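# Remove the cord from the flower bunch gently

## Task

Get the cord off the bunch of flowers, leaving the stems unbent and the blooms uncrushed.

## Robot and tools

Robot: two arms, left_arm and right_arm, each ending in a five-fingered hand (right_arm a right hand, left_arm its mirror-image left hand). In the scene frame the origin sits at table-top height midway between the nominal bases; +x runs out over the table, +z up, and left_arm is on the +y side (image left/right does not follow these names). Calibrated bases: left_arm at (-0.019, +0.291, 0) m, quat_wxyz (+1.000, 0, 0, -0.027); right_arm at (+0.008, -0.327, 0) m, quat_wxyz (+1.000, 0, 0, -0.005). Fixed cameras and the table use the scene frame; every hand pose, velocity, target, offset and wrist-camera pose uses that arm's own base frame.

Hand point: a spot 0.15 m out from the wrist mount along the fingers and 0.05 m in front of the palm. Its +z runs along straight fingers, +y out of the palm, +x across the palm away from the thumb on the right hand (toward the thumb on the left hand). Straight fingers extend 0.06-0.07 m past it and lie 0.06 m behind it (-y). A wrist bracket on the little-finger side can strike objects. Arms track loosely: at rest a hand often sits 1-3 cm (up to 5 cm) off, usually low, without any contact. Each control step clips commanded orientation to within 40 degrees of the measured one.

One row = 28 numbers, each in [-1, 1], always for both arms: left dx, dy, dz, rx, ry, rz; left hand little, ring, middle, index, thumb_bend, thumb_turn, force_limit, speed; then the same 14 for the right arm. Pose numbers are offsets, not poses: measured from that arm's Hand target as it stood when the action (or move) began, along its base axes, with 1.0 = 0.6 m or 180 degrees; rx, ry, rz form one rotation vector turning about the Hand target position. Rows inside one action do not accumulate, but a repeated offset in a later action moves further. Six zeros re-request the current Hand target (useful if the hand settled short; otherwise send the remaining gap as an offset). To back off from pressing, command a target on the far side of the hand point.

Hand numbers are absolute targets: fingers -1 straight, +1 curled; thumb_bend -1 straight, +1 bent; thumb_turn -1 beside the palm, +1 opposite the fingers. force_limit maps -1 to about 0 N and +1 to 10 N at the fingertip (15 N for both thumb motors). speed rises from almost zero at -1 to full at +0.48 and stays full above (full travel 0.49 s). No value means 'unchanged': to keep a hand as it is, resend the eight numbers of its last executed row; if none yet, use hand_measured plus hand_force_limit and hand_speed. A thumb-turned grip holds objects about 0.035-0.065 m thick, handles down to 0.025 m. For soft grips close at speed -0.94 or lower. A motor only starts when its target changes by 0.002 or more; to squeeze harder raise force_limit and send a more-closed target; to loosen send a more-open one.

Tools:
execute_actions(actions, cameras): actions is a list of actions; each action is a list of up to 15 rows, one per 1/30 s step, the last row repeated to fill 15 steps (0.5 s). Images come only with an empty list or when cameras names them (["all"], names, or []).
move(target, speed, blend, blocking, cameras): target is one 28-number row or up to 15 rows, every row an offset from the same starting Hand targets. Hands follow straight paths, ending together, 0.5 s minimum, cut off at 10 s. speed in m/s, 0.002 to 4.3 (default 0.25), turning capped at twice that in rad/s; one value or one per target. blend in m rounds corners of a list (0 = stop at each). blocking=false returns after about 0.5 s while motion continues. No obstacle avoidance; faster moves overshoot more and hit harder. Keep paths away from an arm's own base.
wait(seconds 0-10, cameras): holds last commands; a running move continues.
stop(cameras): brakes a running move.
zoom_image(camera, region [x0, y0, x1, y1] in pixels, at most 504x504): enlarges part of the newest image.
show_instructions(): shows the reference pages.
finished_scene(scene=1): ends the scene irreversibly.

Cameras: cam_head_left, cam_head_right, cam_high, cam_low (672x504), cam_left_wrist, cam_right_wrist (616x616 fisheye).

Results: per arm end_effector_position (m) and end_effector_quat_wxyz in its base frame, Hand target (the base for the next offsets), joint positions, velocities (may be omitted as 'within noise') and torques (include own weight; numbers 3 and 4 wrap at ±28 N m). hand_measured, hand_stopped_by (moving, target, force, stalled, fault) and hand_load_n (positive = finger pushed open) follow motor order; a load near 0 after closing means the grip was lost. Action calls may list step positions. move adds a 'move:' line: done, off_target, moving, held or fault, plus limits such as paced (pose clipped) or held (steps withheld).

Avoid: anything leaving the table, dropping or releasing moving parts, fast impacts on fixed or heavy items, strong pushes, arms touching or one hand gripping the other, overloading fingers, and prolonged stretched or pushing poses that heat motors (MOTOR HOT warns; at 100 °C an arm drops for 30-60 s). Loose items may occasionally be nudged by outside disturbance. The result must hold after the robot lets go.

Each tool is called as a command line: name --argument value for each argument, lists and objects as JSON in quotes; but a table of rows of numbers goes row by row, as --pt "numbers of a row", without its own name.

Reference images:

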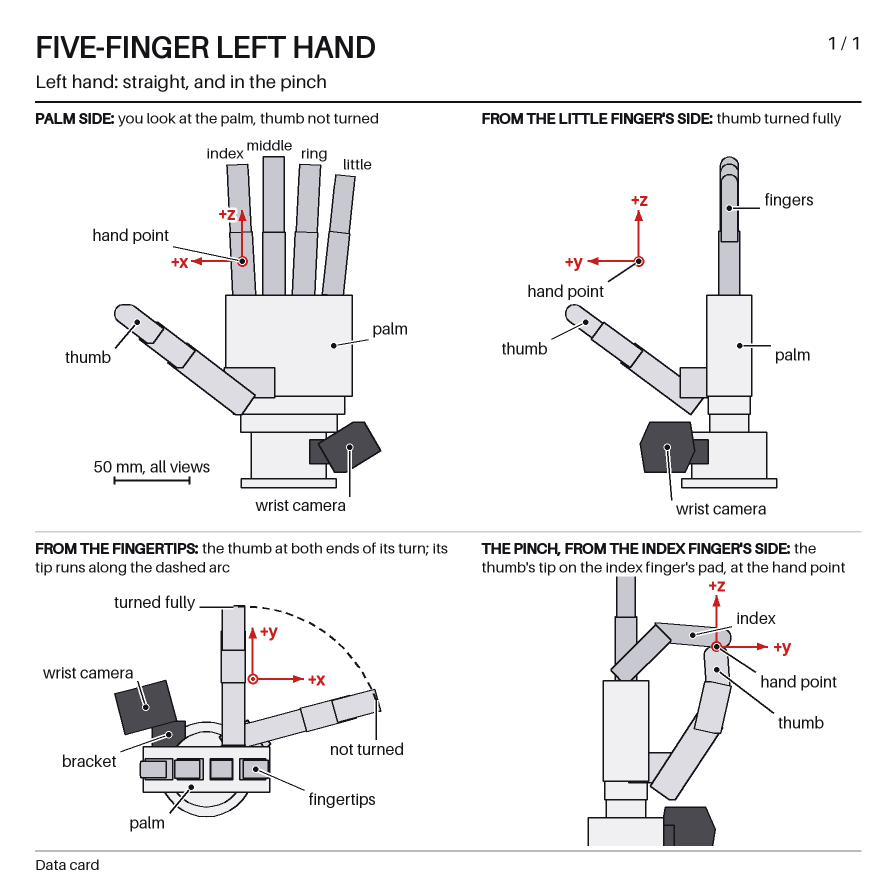

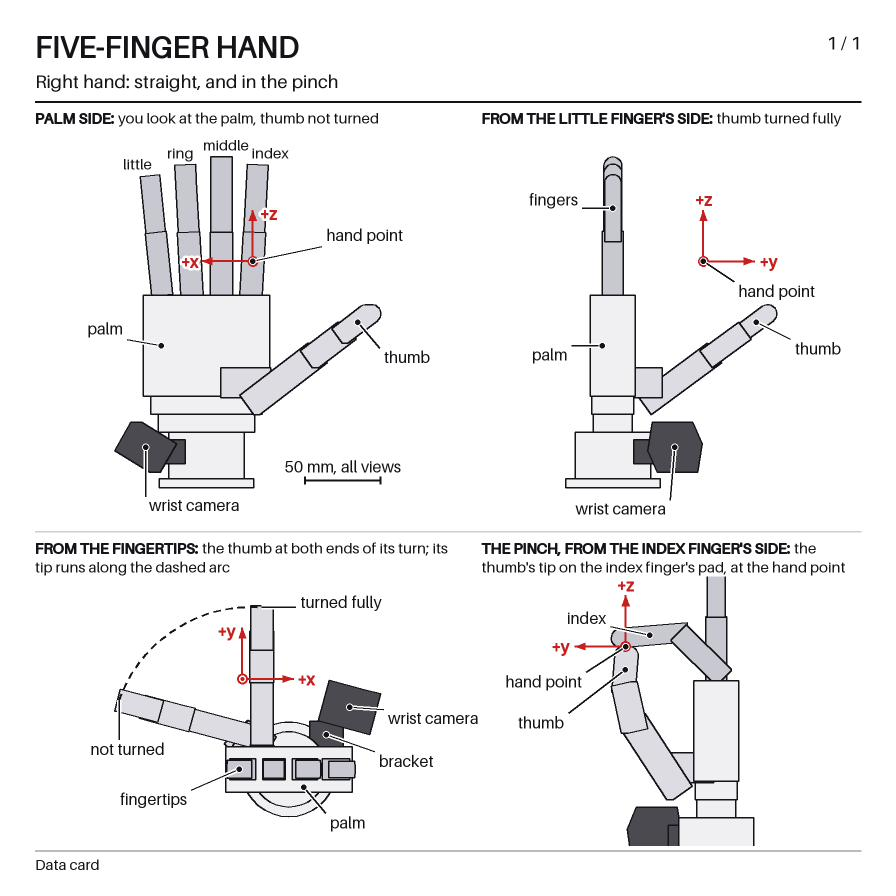

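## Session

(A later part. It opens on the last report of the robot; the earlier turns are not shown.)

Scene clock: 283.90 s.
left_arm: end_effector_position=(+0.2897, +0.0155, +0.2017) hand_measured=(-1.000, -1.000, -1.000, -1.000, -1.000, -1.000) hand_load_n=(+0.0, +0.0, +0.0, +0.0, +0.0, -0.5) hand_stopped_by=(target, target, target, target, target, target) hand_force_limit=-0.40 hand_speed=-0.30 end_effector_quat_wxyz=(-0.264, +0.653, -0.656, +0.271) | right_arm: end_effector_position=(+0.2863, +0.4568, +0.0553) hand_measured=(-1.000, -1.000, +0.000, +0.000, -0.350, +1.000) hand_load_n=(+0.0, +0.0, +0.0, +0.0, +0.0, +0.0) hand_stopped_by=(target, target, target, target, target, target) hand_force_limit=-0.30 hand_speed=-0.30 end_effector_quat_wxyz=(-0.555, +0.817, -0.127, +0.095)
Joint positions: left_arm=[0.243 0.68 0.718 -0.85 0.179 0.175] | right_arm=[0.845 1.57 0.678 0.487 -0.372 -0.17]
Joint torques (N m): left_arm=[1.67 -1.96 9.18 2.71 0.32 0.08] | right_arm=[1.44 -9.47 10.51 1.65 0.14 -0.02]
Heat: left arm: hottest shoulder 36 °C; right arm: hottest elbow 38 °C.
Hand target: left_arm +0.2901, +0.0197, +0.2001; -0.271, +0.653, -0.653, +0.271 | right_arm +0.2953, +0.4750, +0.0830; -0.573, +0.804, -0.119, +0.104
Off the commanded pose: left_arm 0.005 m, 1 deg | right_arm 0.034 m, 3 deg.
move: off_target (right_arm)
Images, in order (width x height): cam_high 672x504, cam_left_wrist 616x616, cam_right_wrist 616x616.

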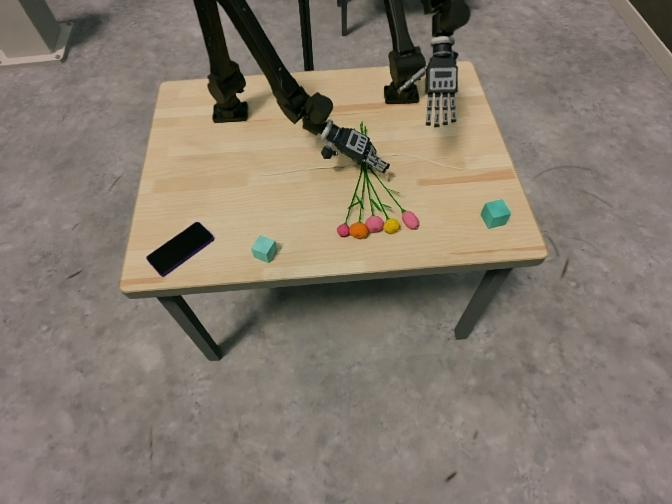

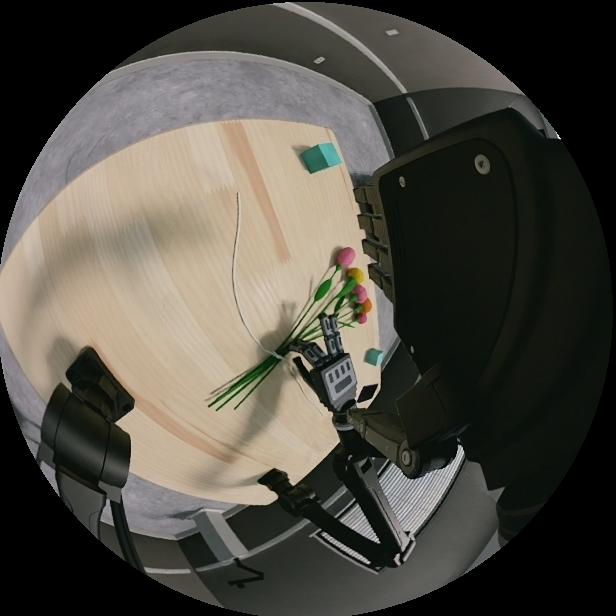

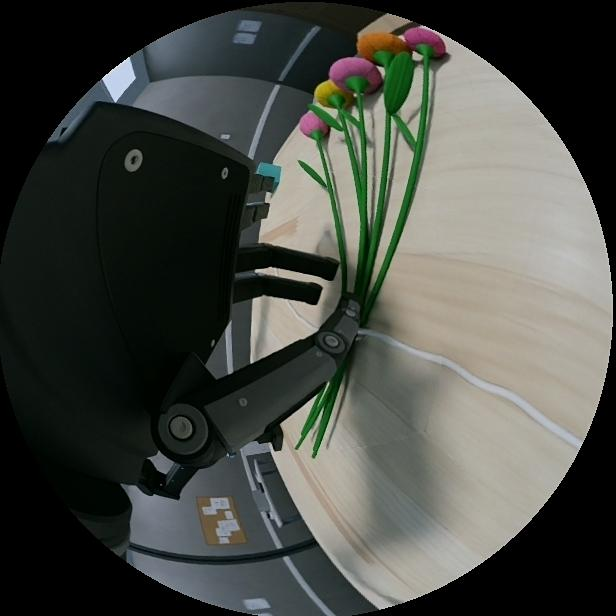

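move --target '[0,0,0,0,0,0,-1,-1,-1,-1,-1,-1,-0.4,-0.3,-0.025,0.01,0.0,0,0,0,-1,-1,0,0,-0.35,1,-0.3,-0.3]' --cameras '["cam_high","cam_left_wrist","cam_right_wrist"]' --speed 0.1

zoom_image --camera "cam_left_wrist" --region '[240, 300, 320, 380]'

Scene clock: 291.80 s.
left_arm: end_effector_position=(+0.2897, +0.0155, +0.2017) hand_measured=(-1.000, -1.000, -1.000, -1.000, -1.000, -1.000) hand_load_n=(+0.0, +0.0, +0.0, +0.0, +0.0, +0.0) hand_stopped_by=(target, target, target, target, target, target) hand_force_limit=-0.40 hand_speed=-0.30 end_effector_quat_wxyz=(-0.264, +0.653, -0.656, +0.271) | right_arm: end_effector_position=(+0.2744, +0.4664, +0.0567) hand_measured=(-1.000, -1.000, +0.000, +0.000, -0.350, +1.000) hand_load_n=(+0.0, +0.0, +0.0, +0.0, +0.0, +0.0) hand_stopped_by=(target, target, target, target, target, target) hand_force_limit=-0.30 hand_speed=-0.30 end_effector_quat_wxyz=(-0.554, +0.818, -0.122, +0.097)
Joint positions: left_arm=[0.243 0.68 0.718 -0.85 0.179 0.175] | right_arm=[0.885 1.565 0.678 0.486 -0.338 -0.165]
Joint torques (N m): left_arm=[1.55 -2.08 9.09 2.52 0.31 0.12] | right_arm=[-0.03 -9.93 9.31 1.99 0.08 0.07]
Heat: left arm: hottest shoulder 36 °C; right arm: hottest elbow 38 °C.
Hand target: left_arm +0.2901, +0.0197, +0.2001; -0.271, +0.653, -0.653, +0.271 | right_arm +0.2804, +0.4809, +0.0830; -0.573, +0.804, -0.119, +0.104
Off the commanded pose: left_arm 0.005 m, 1 deg | right_arm 0.031 m, 3 deg.
move: off_target (right_arm)
Images, in order (width x height): cam_high 672x504, cam_left_wrist 616x616, cam_right_wrist 616x616.

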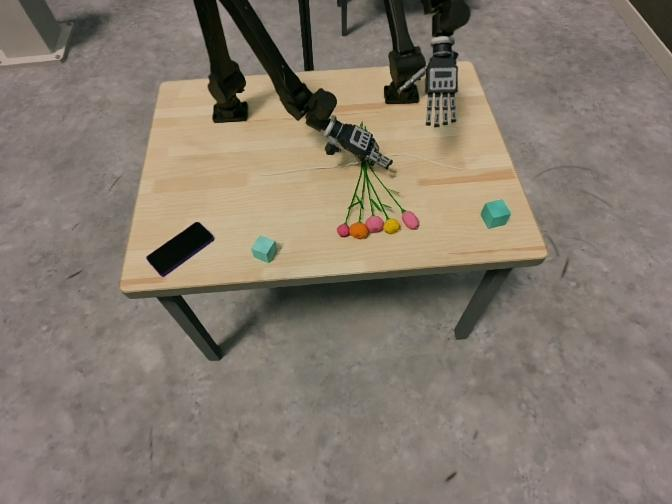

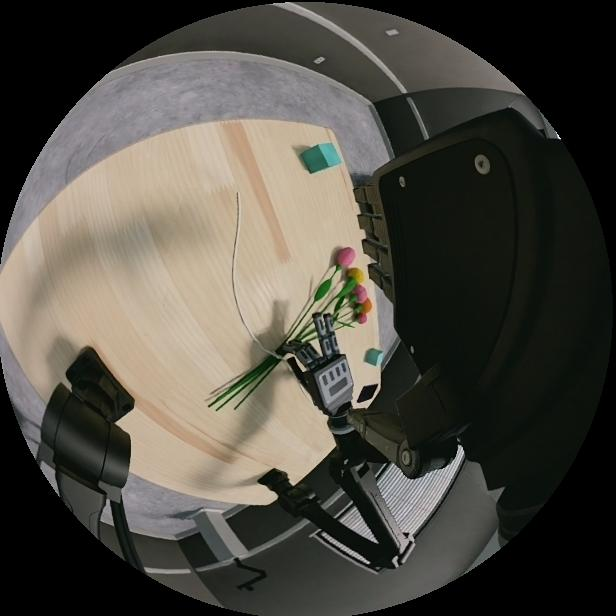

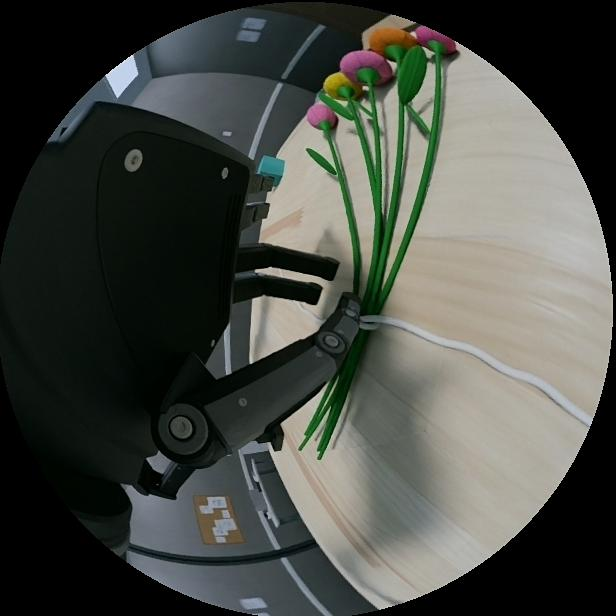

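Scaled by 6.300 from the camera's 616x616 image, which has a finer 880x880 frame.

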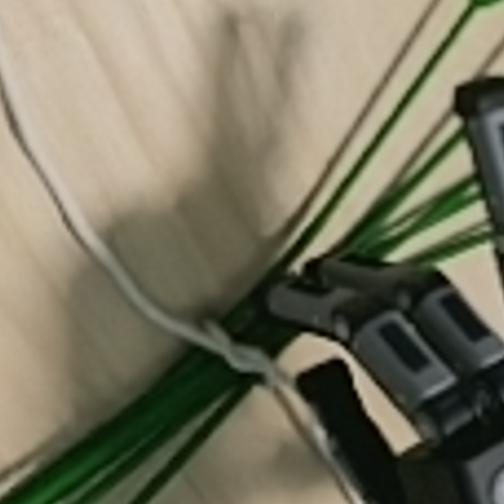

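move --pt "0 0 0 0 0 0 -1 -1 -1 -1 -1 -1 -0.4 -0.3 -0.018 -0.018 0.0 0 0 0 -1 -1 0 0 -0.35 1 -0.3 -0.3" --pt "0 0 0 0 0 0 -1 -1 -1 -1 -1 -1 -0.4 -0.3 -0.018 -0.018 -0.055 0 0 0 -1 -1 0 0 -0.35 1 -0.3 -0.3" --cameras '["cam_high","cam_low","cam_left_wrist","cam_right_wrist"]' --speed 0.1

zoom_image --camera "cam_left_wrist" --region '[240, 300, 320, 380]'

zoom_image --camera "cam_right_wrist" --region '[300, 220, 440, 360]'

zoom_image --camera "cam_low" --region '[220, 210, 280, 260]'

Scene clock: 297.13 s.
left_arm: end_effector_position=(+0.2897, +0.0155, +0.2017) hand_measured=(-1.000, -1.000, -1.000, -1.000, -1.000, -1.000) hand_load_n=(+0.0, +0.0, +0.0, +0.0, +0.0, +0.0) hand_stopped_by=(target, target, target, target, target, target) hand_force_limit=-0.40 hand_speed=-0.30 end_effector_quat_wxyz=(-0.264, +0.653, -0.656, +0.271) | right_arm: end_effector_position=(+0.2730, +0.4650, +0.0488) hand_measured=(-1.000, -1.000, +0.000, +0.000, -0.350, +1.000) hand_load_n=(+0.0, +0.0, +0.0, +0.0, +0.0, +0.0) hand_stopped_by=(target, target, target, target, target, target) hand_force_limit=-0.30 hand_speed=-0.30 end_effector_quat_wxyz=(-0.567, +0.808, -0.118, +0.106)
Joint positions: left_arm=[0.243 0.68 0.718 -0.85 0.179 0.175] | right_arm=[0.886 1.591 0.646 0.584 -0.333 -0.164]
Joint torques (N m): left_arm=[1.85 -1.44 9.16 2.62 0.31 0.04] | right_arm=[0.97 -6.59 6.34 2.77 0.13 0.11]
Heat: left arm: hottest shoulder 36 °C; right arm: hottest elbow 37 °C.
Hand target: left_arm +0.2901, +0.0197, +0.2001; -0.271, +0.653, -0.653, +0.271 | right_arm +0.2696, +0.4701, +0.0499; -0.573, +0.804, -0.119, +0.104
Off the commanded pose: left_arm 0.005 m, 1 deg | right_arm 0.006 m, 1 deg.
move: done
Images, in order (width x height): cam_high 672x504, cam_low 672x504, cam_left_wrist 616x616, cam_right_wrist 616x616.

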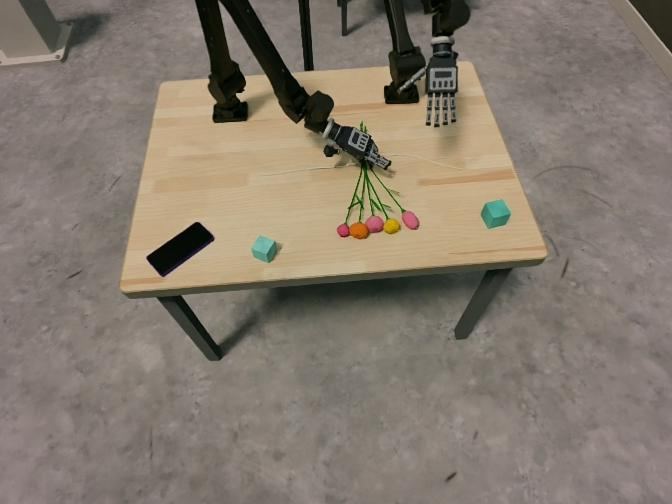

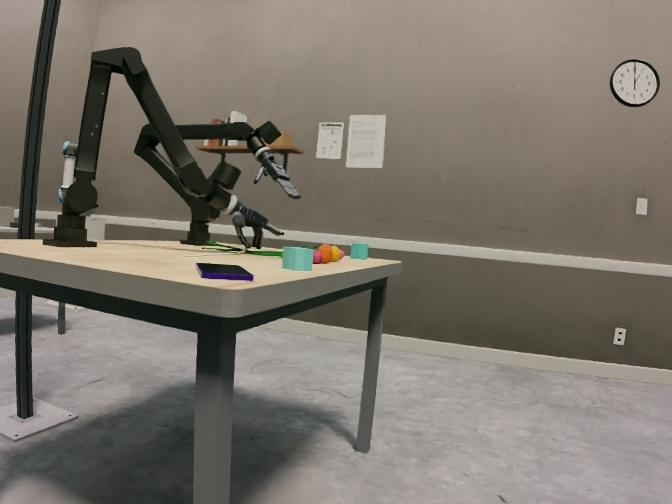

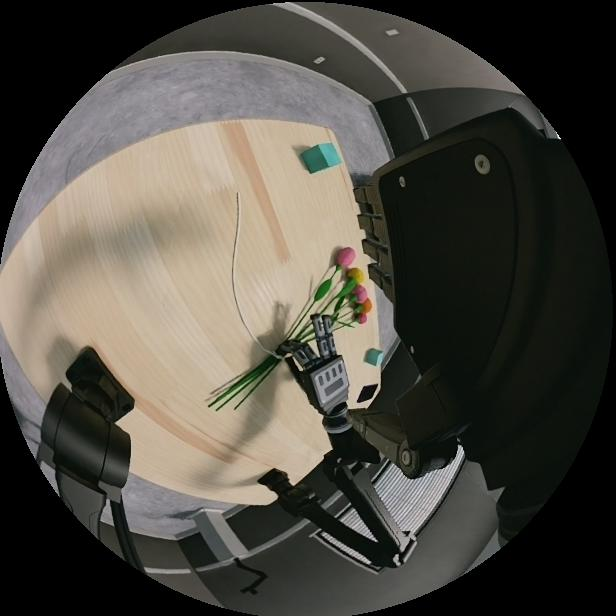

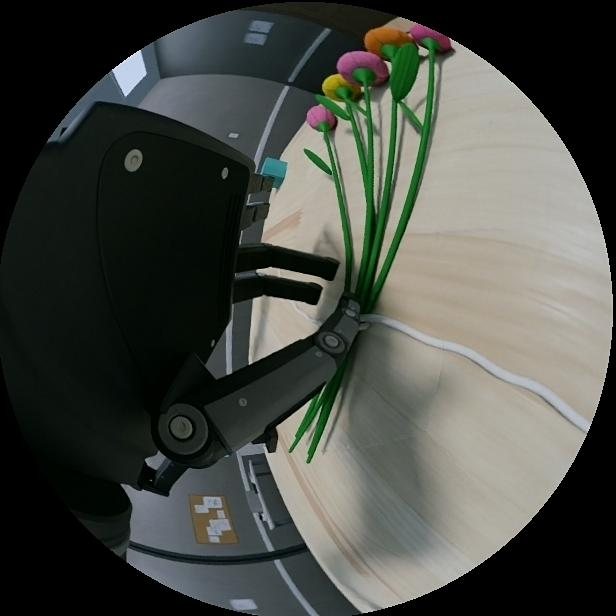

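Scaled by 6.300 from the camera's 616x616 image, which has a finer 880x880 frame.

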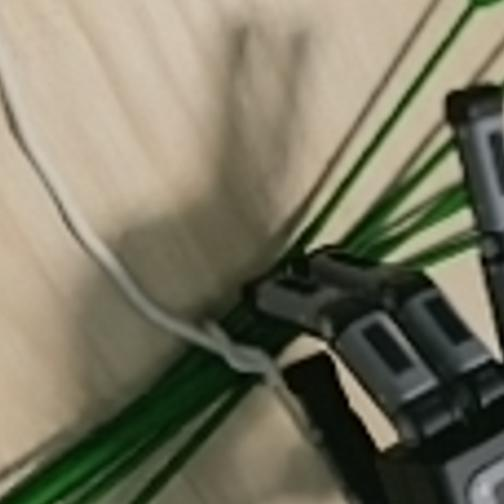

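Scaled by 3.600 from the camera's 616x616 image, which has a finer 880x880 frame.

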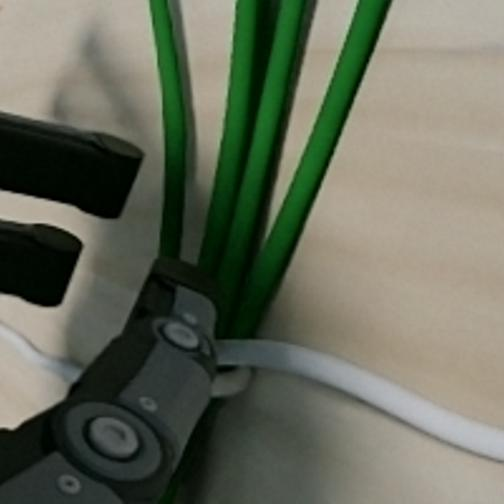

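Scaled by 8.400 from the camera's 672x504 image, which has a finer 960x720 frame.

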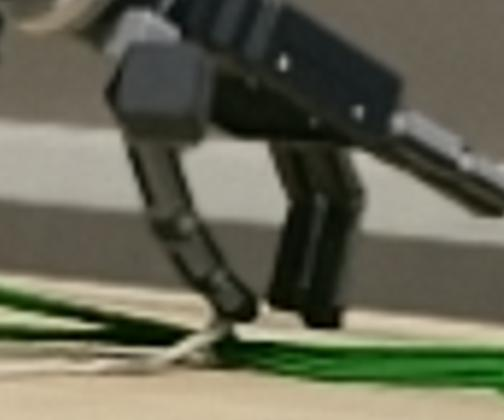

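move --pt "0 0 0 0 0 0 -1 -1 -1 -1 -1 -1 -0.4 -0.3 -0.007 -0.012 0.0 0 0 0 -1 -1 0 0 -0.35 1 -0.3 -0.3" --pt "0 0 0 0 0 0 -1 -1 -1 -1 -1 -1 -0.4 -0.3 -0.007 -0.012 -0.018 0 0 0 -1 -1 0 0 -0.35 1 -0.3 -0.3" --cameras '["cam_high","cam_low","cam_left_wrist","cam_right_wrist"]' --speed 0.1

zoom_image --camera "cam_left_wrist" --region '[240, 310, 310, 380]'

zoom_image --camera "cam_right_wrist" --region '[300, 220, 440, 360]'

zoom_image --camera "cam_low" --region '[220, 210, 280, 260]'

Scene clock: 303.33 s.
left_arm: end_effector_position=(+0.2897, +0.0155, +0.2017) hand_measured=(-1.000, -1.000, -1.000, -1.000, -1.000, -1.000) hand_load_n=(-0.5, +0.0, +0.0, +0.0, +0.0, -0.5) hand_stopped_by=(target, target, target, target, target, target) hand_force_limit=-0.40 hand_speed=-0.30 end_effector_quat_wxyz=(-0.264, +0.653, -0.656, +0.271) | right_arm: end_effector_position=(+0.2694, +0.4606, +0.0430) hand_measured=(-1.000, -1.000, +0.000, +0.000, -0.350, +1.000) hand_load_n=(+0.0, -0.5, +0.0, +0.0, +0.0, +0.0) hand_stopped_by=(target, target, target, target, target, target) hand_force_limit=-0.30 hand_speed=-0.30 end_effector_quat_wxyz=(-0.571, +0.806, -0.116, +0.109)
Joint positions: left_arm=[0.243 0.68 0.718 -0.85 0.179 0.175] | right_arm=[0.886 1.6 0.62 0.629 -0.333 -0.164]
Joint torques (N m): left_arm=[2.26 -1.96 9.11 2.67 0.33 0.09] | right_arm=[1.44 -6.12 5.94 2.71 0.09 0.07]
Heat: left arm: hottest shoulder 36 °C; right arm: hottest elbow 37 °C.
Hand target: left_arm +0.2901, +0.0197, +0.2001; -0.271, +0.653, -0.653, +0.271 | right_arm +0.2654, +0.4629, +0.0392; -0.573, +0.804, -0.119, +0.104
Off the commanded pose: left_arm 0.005 m, 1 deg | right_arm 0.006 m, 1 deg.
move: done
Images, in order (width x height): cam_high 672x504, cam_low 672x504, cam_left_wrist 616x616, cam_right_wrist 616x616.

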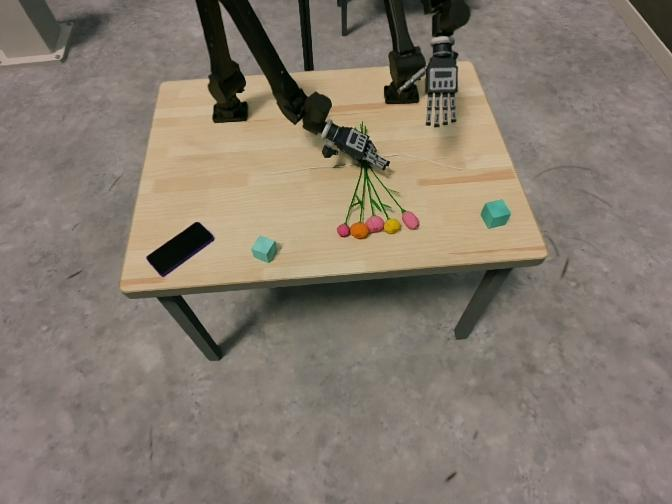

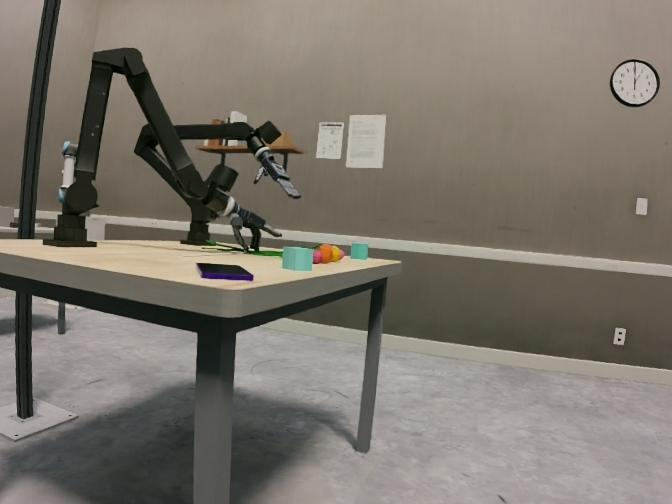

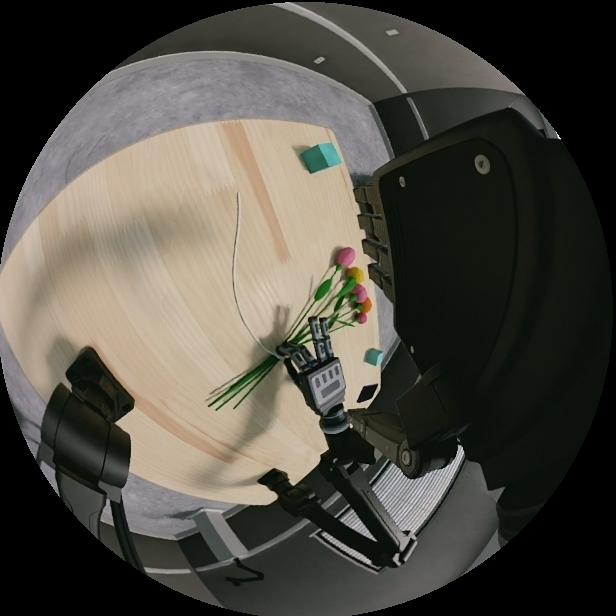

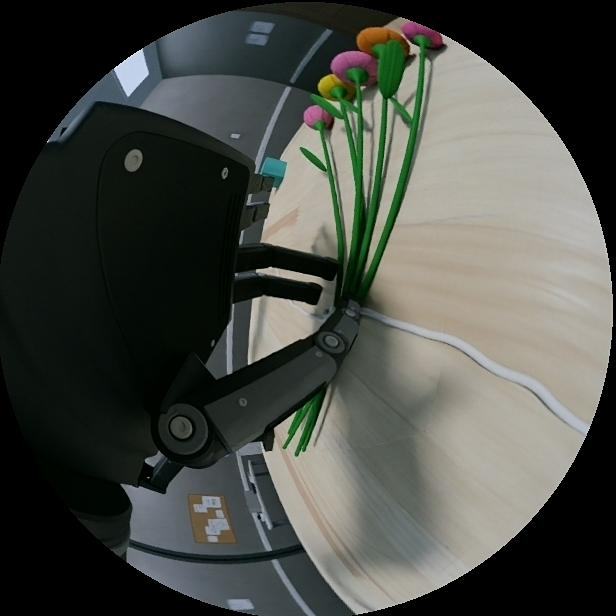

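Scaled by 7.200 from the camera's 616x616 image, which has a finer 880x880 frame.

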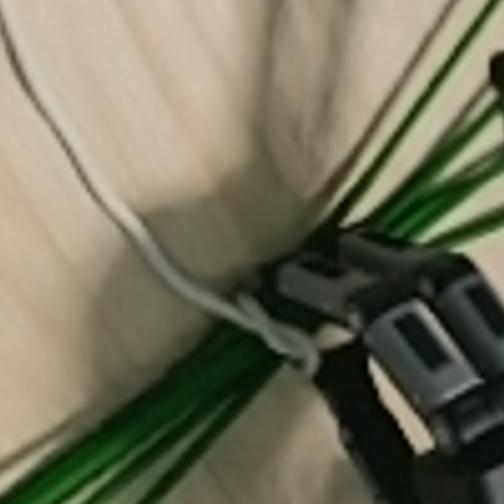

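Scaled by 3.600 from the camera's 616x616 image, which has a finer 880x880 frame.

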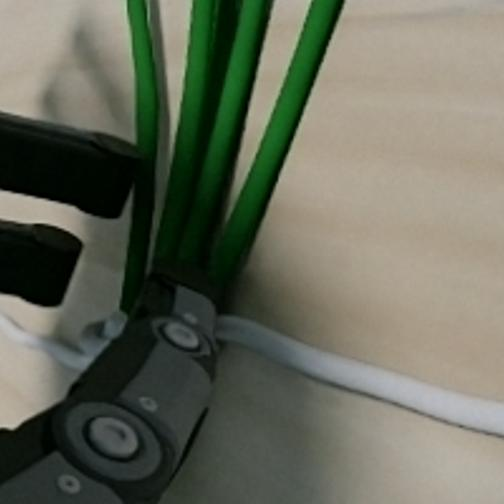

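Scaled by 8.400 from the camera's 672x504 image, which has a finer 960x720 frame.

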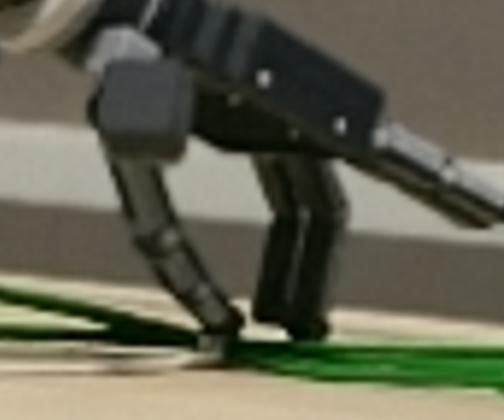

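move --pt "0 0 0 0 0 0 -1 -1 -1 -1 -1 -1 -0.4 -0.3 0 -0.003 -0.028 0 0 0 -1 -1 0 0 -0.35 1 -0.3 -0.3" --cameras '["cam_high","cam_low","cam_left_wrist","cam_right_wrist"]' --speed 0.07

zoom_image --camera "cam_left_wrist" --region '[240, 310, 310, 380]'

zoom_image --camera "cam_right_wrist" --region '[300, 220, 440, 360]'

zoom_image --camera "cam_low" --region '[220, 210, 280, 260]'

Scene clock: 307.33 s.
left_arm: end_effector_position=(+0.2897, +0.0155, +0.2017) hand_measured=(-1.000, -1.000, -1.000, -1.000, -1.000, -1.000) hand_load_n=(+0.0, +0.0, +0.0, +0.0, +0.0, -0.5) hand_stopped_by=(target, target, target, target, target, target) hand_force_limit=-0.40 hand_speed=-0.30 end_effector_quat_wxyz=(-0.264, +0.653, -0.656, +0.271) | right_arm: end_effector_position=(+0.2731, +0.4652, +0.0414) hand_measured=(-1.000, -1.000, +0.000, +0.000, -0.350, +1.000) hand_load_n=(+0.0, +0.0, +0.0, +0.0, -2.0, -1.0) hand_stopped_by=(target, target, target, target, target, target) hand_force_limit=-0.30 hand_speed=-0.30 end_effector_quat_wxyz=(-0.584, +0.795, -0.111, +0.117)
Joint positions: left_arm=[0.243 0.68 0.718 -0.85 0.179 0.175] | right_arm=[0.886 1.632 0.616 0.703 -0.333 -0.163]
Joint torques (N m): left_arm=[2.32 -2.02 9.14 2.62 0.35 0.07] | right_arm=[0.32 -5.01 4.46 2.32 0.05 0.1]
Heat: left arm: hottest shoulder 36 °C; right arm: hottest elbow 37 °C.
Hand target: left_arm +0.2901, +0.0197, +0.2001; -0.271, +0.653, -0.653, +0.271 | right_arm +0.2654, +0.4610, +0.0223; -0.573, +0.804, -0.119, +0.104
Off the commanded pose: left_arm 0.005 m, 1 deg | right_arm 0.021 m, 2 deg.
move: off_target (right_arm)
Images, in order (width x height): cam_high 672x504, cam_low 672x504, cam_left_wrist 616x616, cam_right_wrist 616x616.

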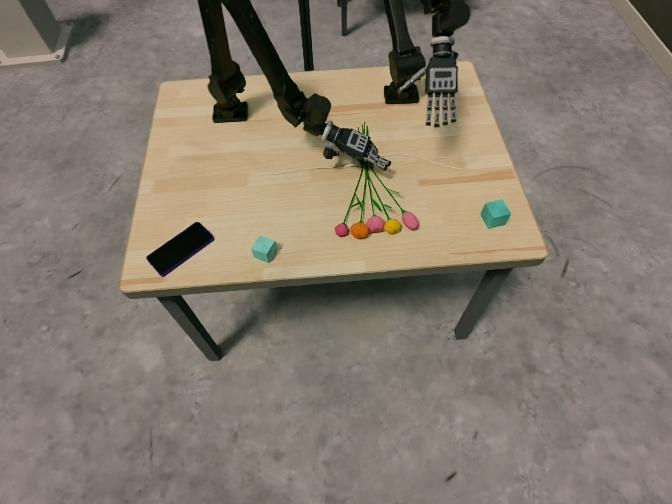

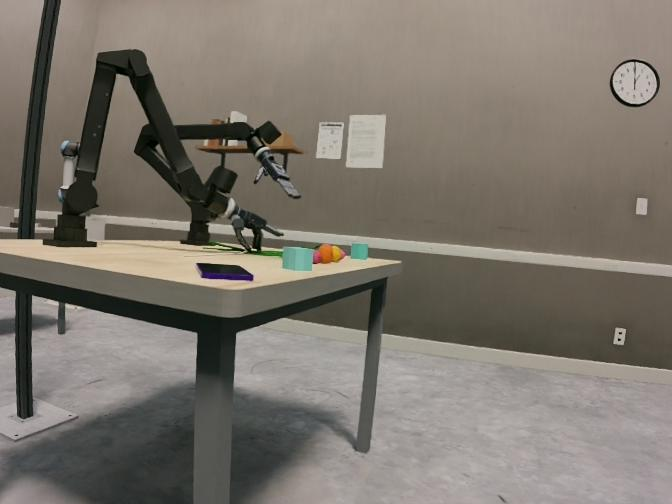

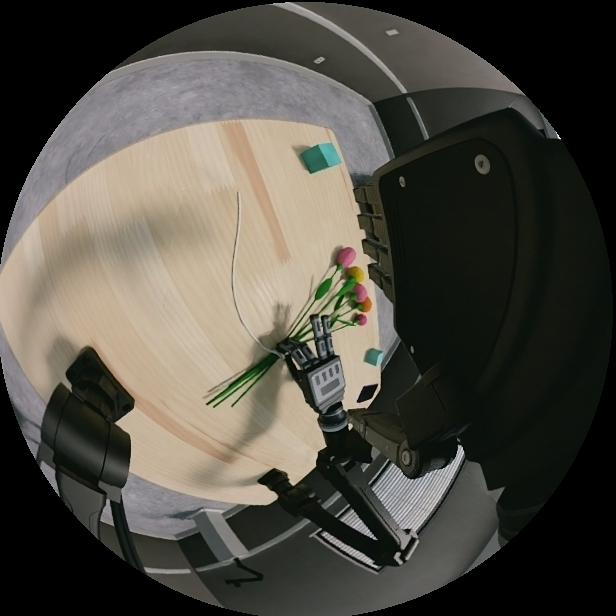

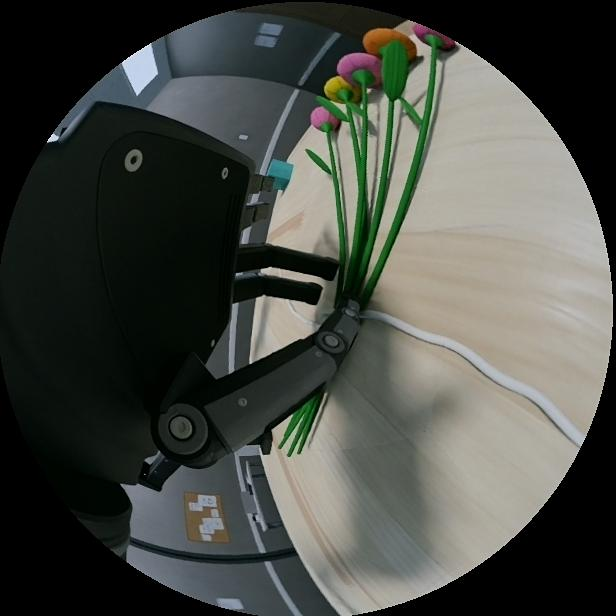

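Scaled by 7.200 from the camera's 616x616 image, which has a finer 880x880 frame.

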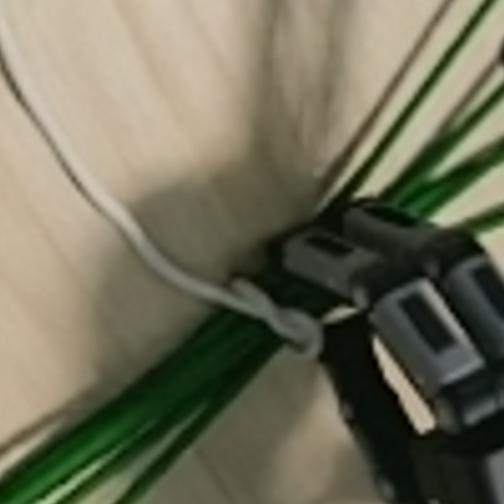

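Scaled by 3.600 from the camera's 616x616 image, which has a finer 880x880 frame.

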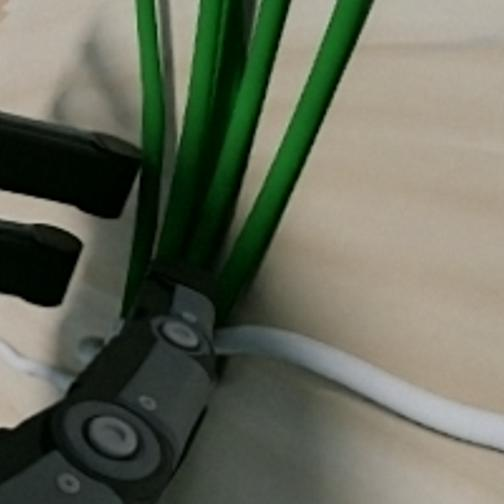

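Scaled by 8.400 from the camera's 672x504 image, which has a finer 960x720 frame.

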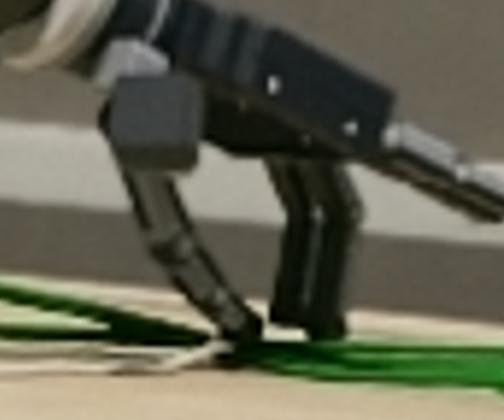

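move --pt "0 0 0 0 0 0 -1 -1 -1 -1 -1 -1 -0.4 -0.3 0 0 0.06 0 0 0 -1 -1 0 0 -0.35 1 -0.3 -0.3" --pt "0 0 0 0 0 0 -1 -1 -1 -1 -1 -1 -0.4 -0.3 -0.005 -0.018 0.06 0 0 0 -1 -1 0 0 -0.45 1 -0.3 -0.3" --cameras '["cam_left_wrist","cam_right_wrist"]' --speed 0.1

zoom_image --camera "cam_left_wrist" --region '[240, 310, 310, 380]'

zoom_image --camera "cam_right_wrist" --region '[300, 220, 440, 360]'

Scene clock: 311.33 s.
left_arm: end_effector_position=(+0.2897, +0.0155, +0.2017) hand_measured=(-1.000, -1.000, -1.000, -1.000, -1.000, -1.000) hand_load_n=(-0.5, +0.0, +0.0, +0.0, +0.0, +0.0) hand_stopped_by=(target, target, target, target, target, target) hand_force_limit=-0.40 hand_speed=-0.30 end_effector_quat_wxyz=(-0.264, +0.653, -0.656, +0.271) | right_arm: end_effector_position=(+0.2606, +0.4527, +0.0496) hand_measured=(-1.000, -1.000, +0.000, +0.000, -0.450, +1.000) hand_load_n=(+0.0, +0.0, +0.0, +0.0, +0.0, +0.0) hand_stopped_by=(target, target, target, target, target, target) hand_force_limit=-0.30 hand_speed=-0.30 end_effector_quat_wxyz=(-0.568, +0.808, -0.116, +0.103)
Joint positions: left_arm=[0.243 0.68 0.718 -0.85 0.179 0.175] | right_arm=[0.886 1.555 0.599 0.595 -0.342 -0.162]
Joint torques (N m): left_arm=[2.73 -1.49 8.91 2.73 0.32 0.1] | right_arm=[0.38 -8.7 6.15 1.74 -0.16 -0.05]
Heat: left arm: hottest shoulder 36 °C; right arm: hottest elbow 37 °C.
Hand target: left_arm +0.2901, +0.0197, +0.2001; -0.271, +0.653, -0.653, +0.271 | right_arm +0.2623, +0.4502, +0.0583; -0.573, +0.804, -0.119, +0.104
Off the commanded pose: left_arm 0.005 m, 1 deg | right_arm 0.009 m, 1 deg.
move: done
Images, in order (width x height): cam_left_wrist 616x616, cam_right_wrist 616x616.

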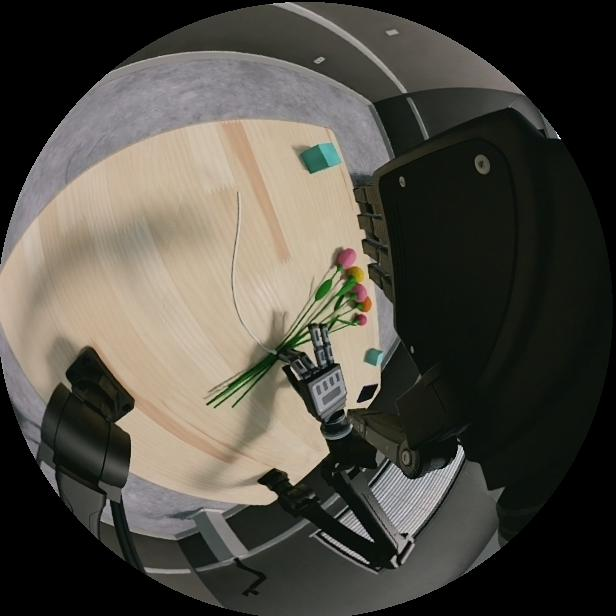

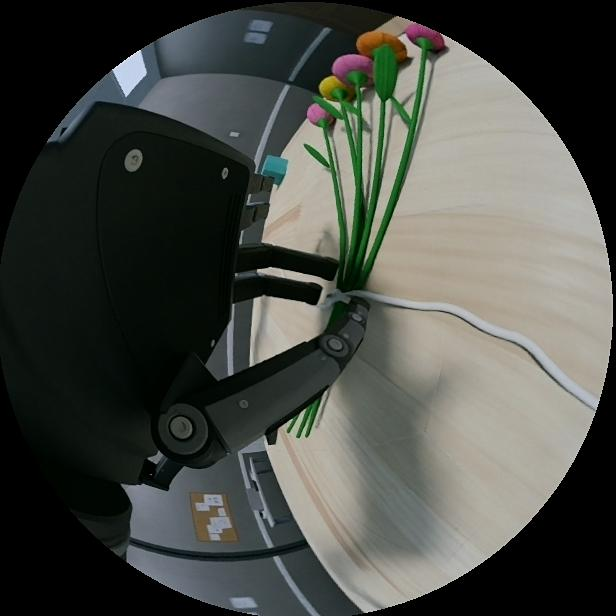

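Scaled by 7.200 from the camera's 616x616 image, which has a finer 880x880 frame.

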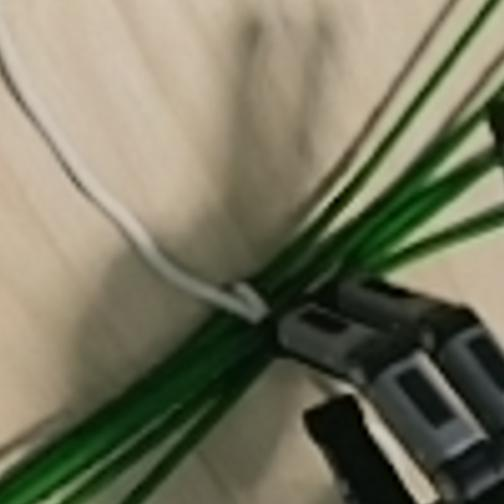

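Scaled by 3.600 from the camera's 616x616 image, which has a finer 880x880 frame.

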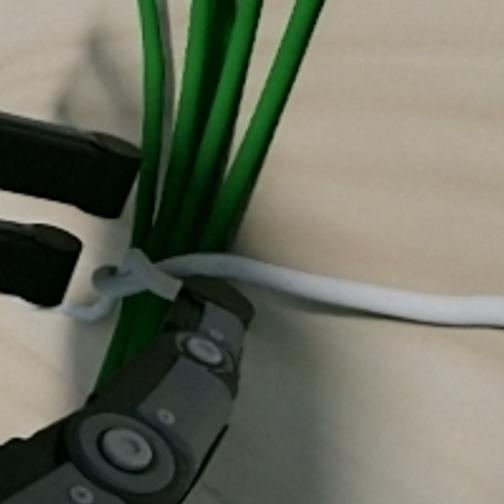

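move --pt "0 0 0 0 0 0 -1 -1 -1 -1 -1 -1 -0.4 -0.3 0.018 0 0 0 0 0 -1 -1 0 0 -0.45 1 -0.3 -0.3" --pt "0 0 0 0 0 0 -1 -1 -1 -1 -1 -1 -0.4 -0.3 0.018 -0.003 -0.04 0 0 0 -1 -1 0 0 -0.45 1 -0.3 -0.3" --cameras '["cam_left_wrist","cam_right_wrist","cam_low","cam_high"]' --speed 0.1

zoom_image --camera "cam_left_wrist" --region '[240, 310, 310, 380]'

zoom_image --camera "cam_right_wrist" --region '[300, 220, 440, 360]'

zoom_image --camera "cam_low" --region '[220, 210, 280, 260]'

Scene clock: 317.03 s.
left_arm: end_effector_position=(+0.2897, +0.0155, +0.2017) hand_measured=(-1.000, -1.000, -1.000, -1.000, -1.000, -1.000) hand_load_n=(+0.0, +0.0, +0.0, -0.5, +0.0, +0.0) hand_stopped_by=(target, target, target, target, target, target) hand_force_limit=-0.40 hand_speed=-0.30 end_effector_quat_wxyz=(-0.264, +0.653, -0.656, +0.271) | right_arm: end_effector_position=(+0.2694, +0.4509, +0.0402) hand_measured=(-1.000, -1.000, +0.000, +0.000, -0.450, +1.000) hand_load_n=(+0.0, +0.0, -0.5, +0.0, +0.0, +0.0) hand_stopped_by=(target, target, target, target, target, target) hand_force_limit=-0.30 hand_speed=-0.30 end_effector_quat_wxyz=(-0.574, +0.804, -0.117, +0.102)
Joint positions: left_arm=[0.243 0.68 0.718 -0.85 0.179 0.175] | right_arm=[0.863 1.598 0.599 0.648 -0.366 -0.162]
Joint torques (N m): left_arm=[2.37 -2.78 9.17 2.67 0.3 0.09] | right_arm=[-0.44 -5.77 5.68 2.5 -0.04 -0.11]
Heat: left arm: hottest shoulder 36 °C; right arm: hottest elbow 36 °C.
Hand target: left_arm +0.2901, +0.0197, +0.2001; -0.271, +0.653, -0.653, +0.271 | right_arm +0.2732, +0.4484, +0.0344; -0.573, +0.804, -0.119, +0.104
Off the commanded pose: left_arm 0.005 m, 1 deg | right_arm 0.007 m, 0 deg.
move: done
Images, in order (width x height): cam_high 672x504, cam_low 672x504, cam_left_wrist 616x616, cam_right_wrist 616x616.

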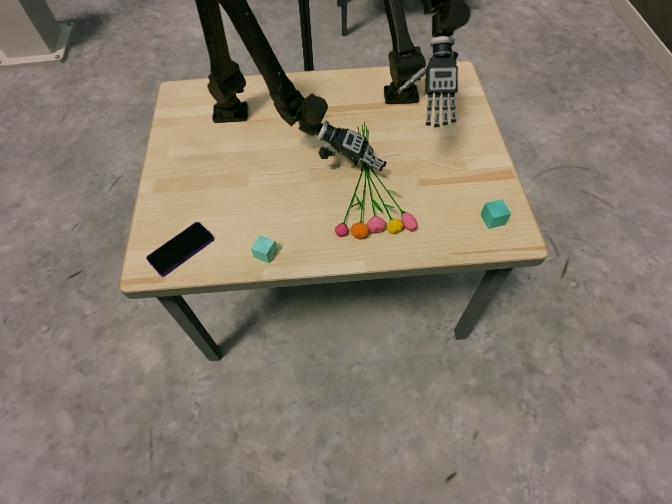

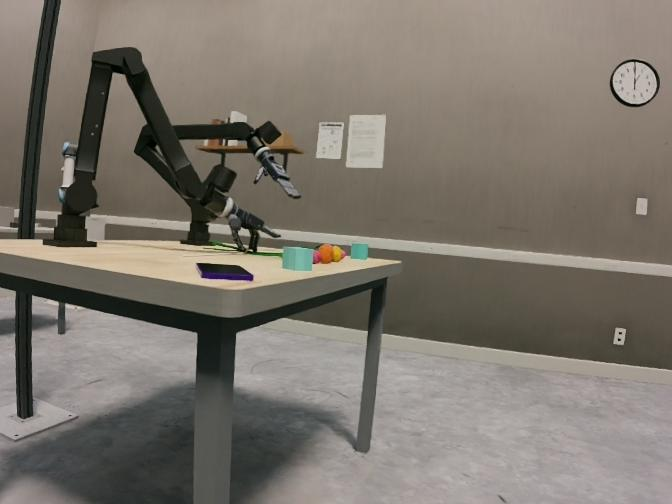

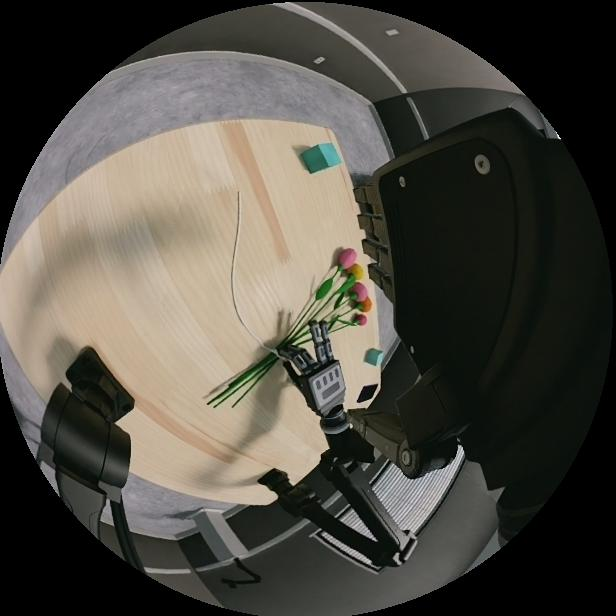

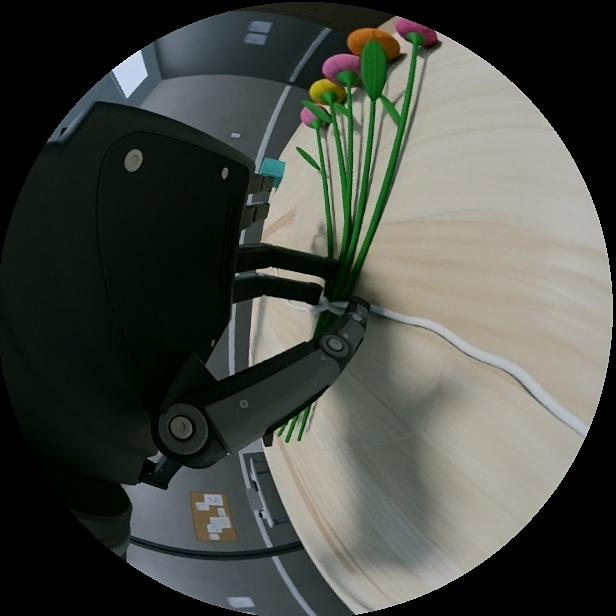

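Scaled by 7.200 from the camera's 616x616 image, which has a finer 880x880 frame.

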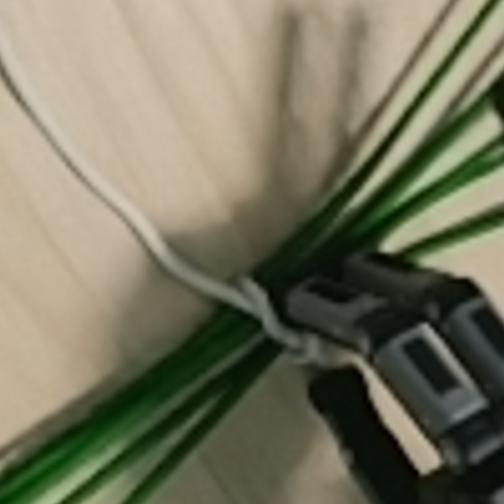

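Scaled by 3.600 from the camera's 616x616 image, which has a finer 880x880 frame.

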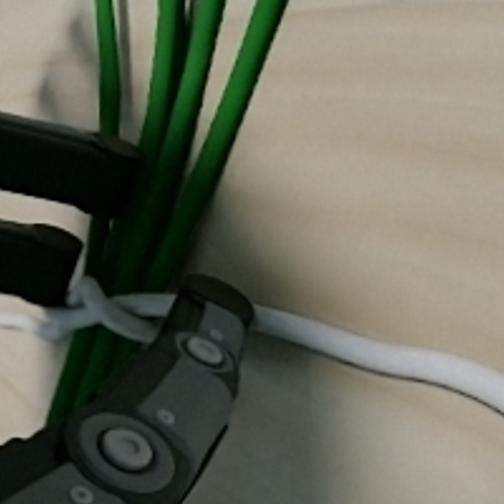

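Scaled by 8.400 from the camera's 672x504 image, which has a finer 960x720 frame.

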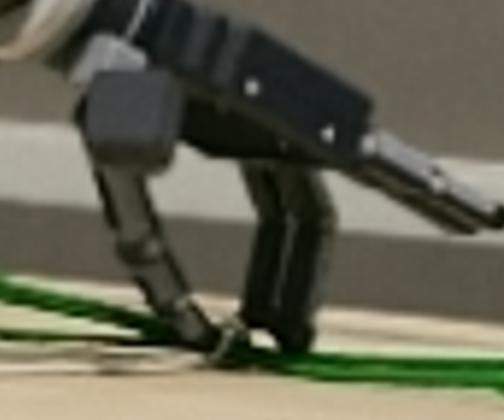

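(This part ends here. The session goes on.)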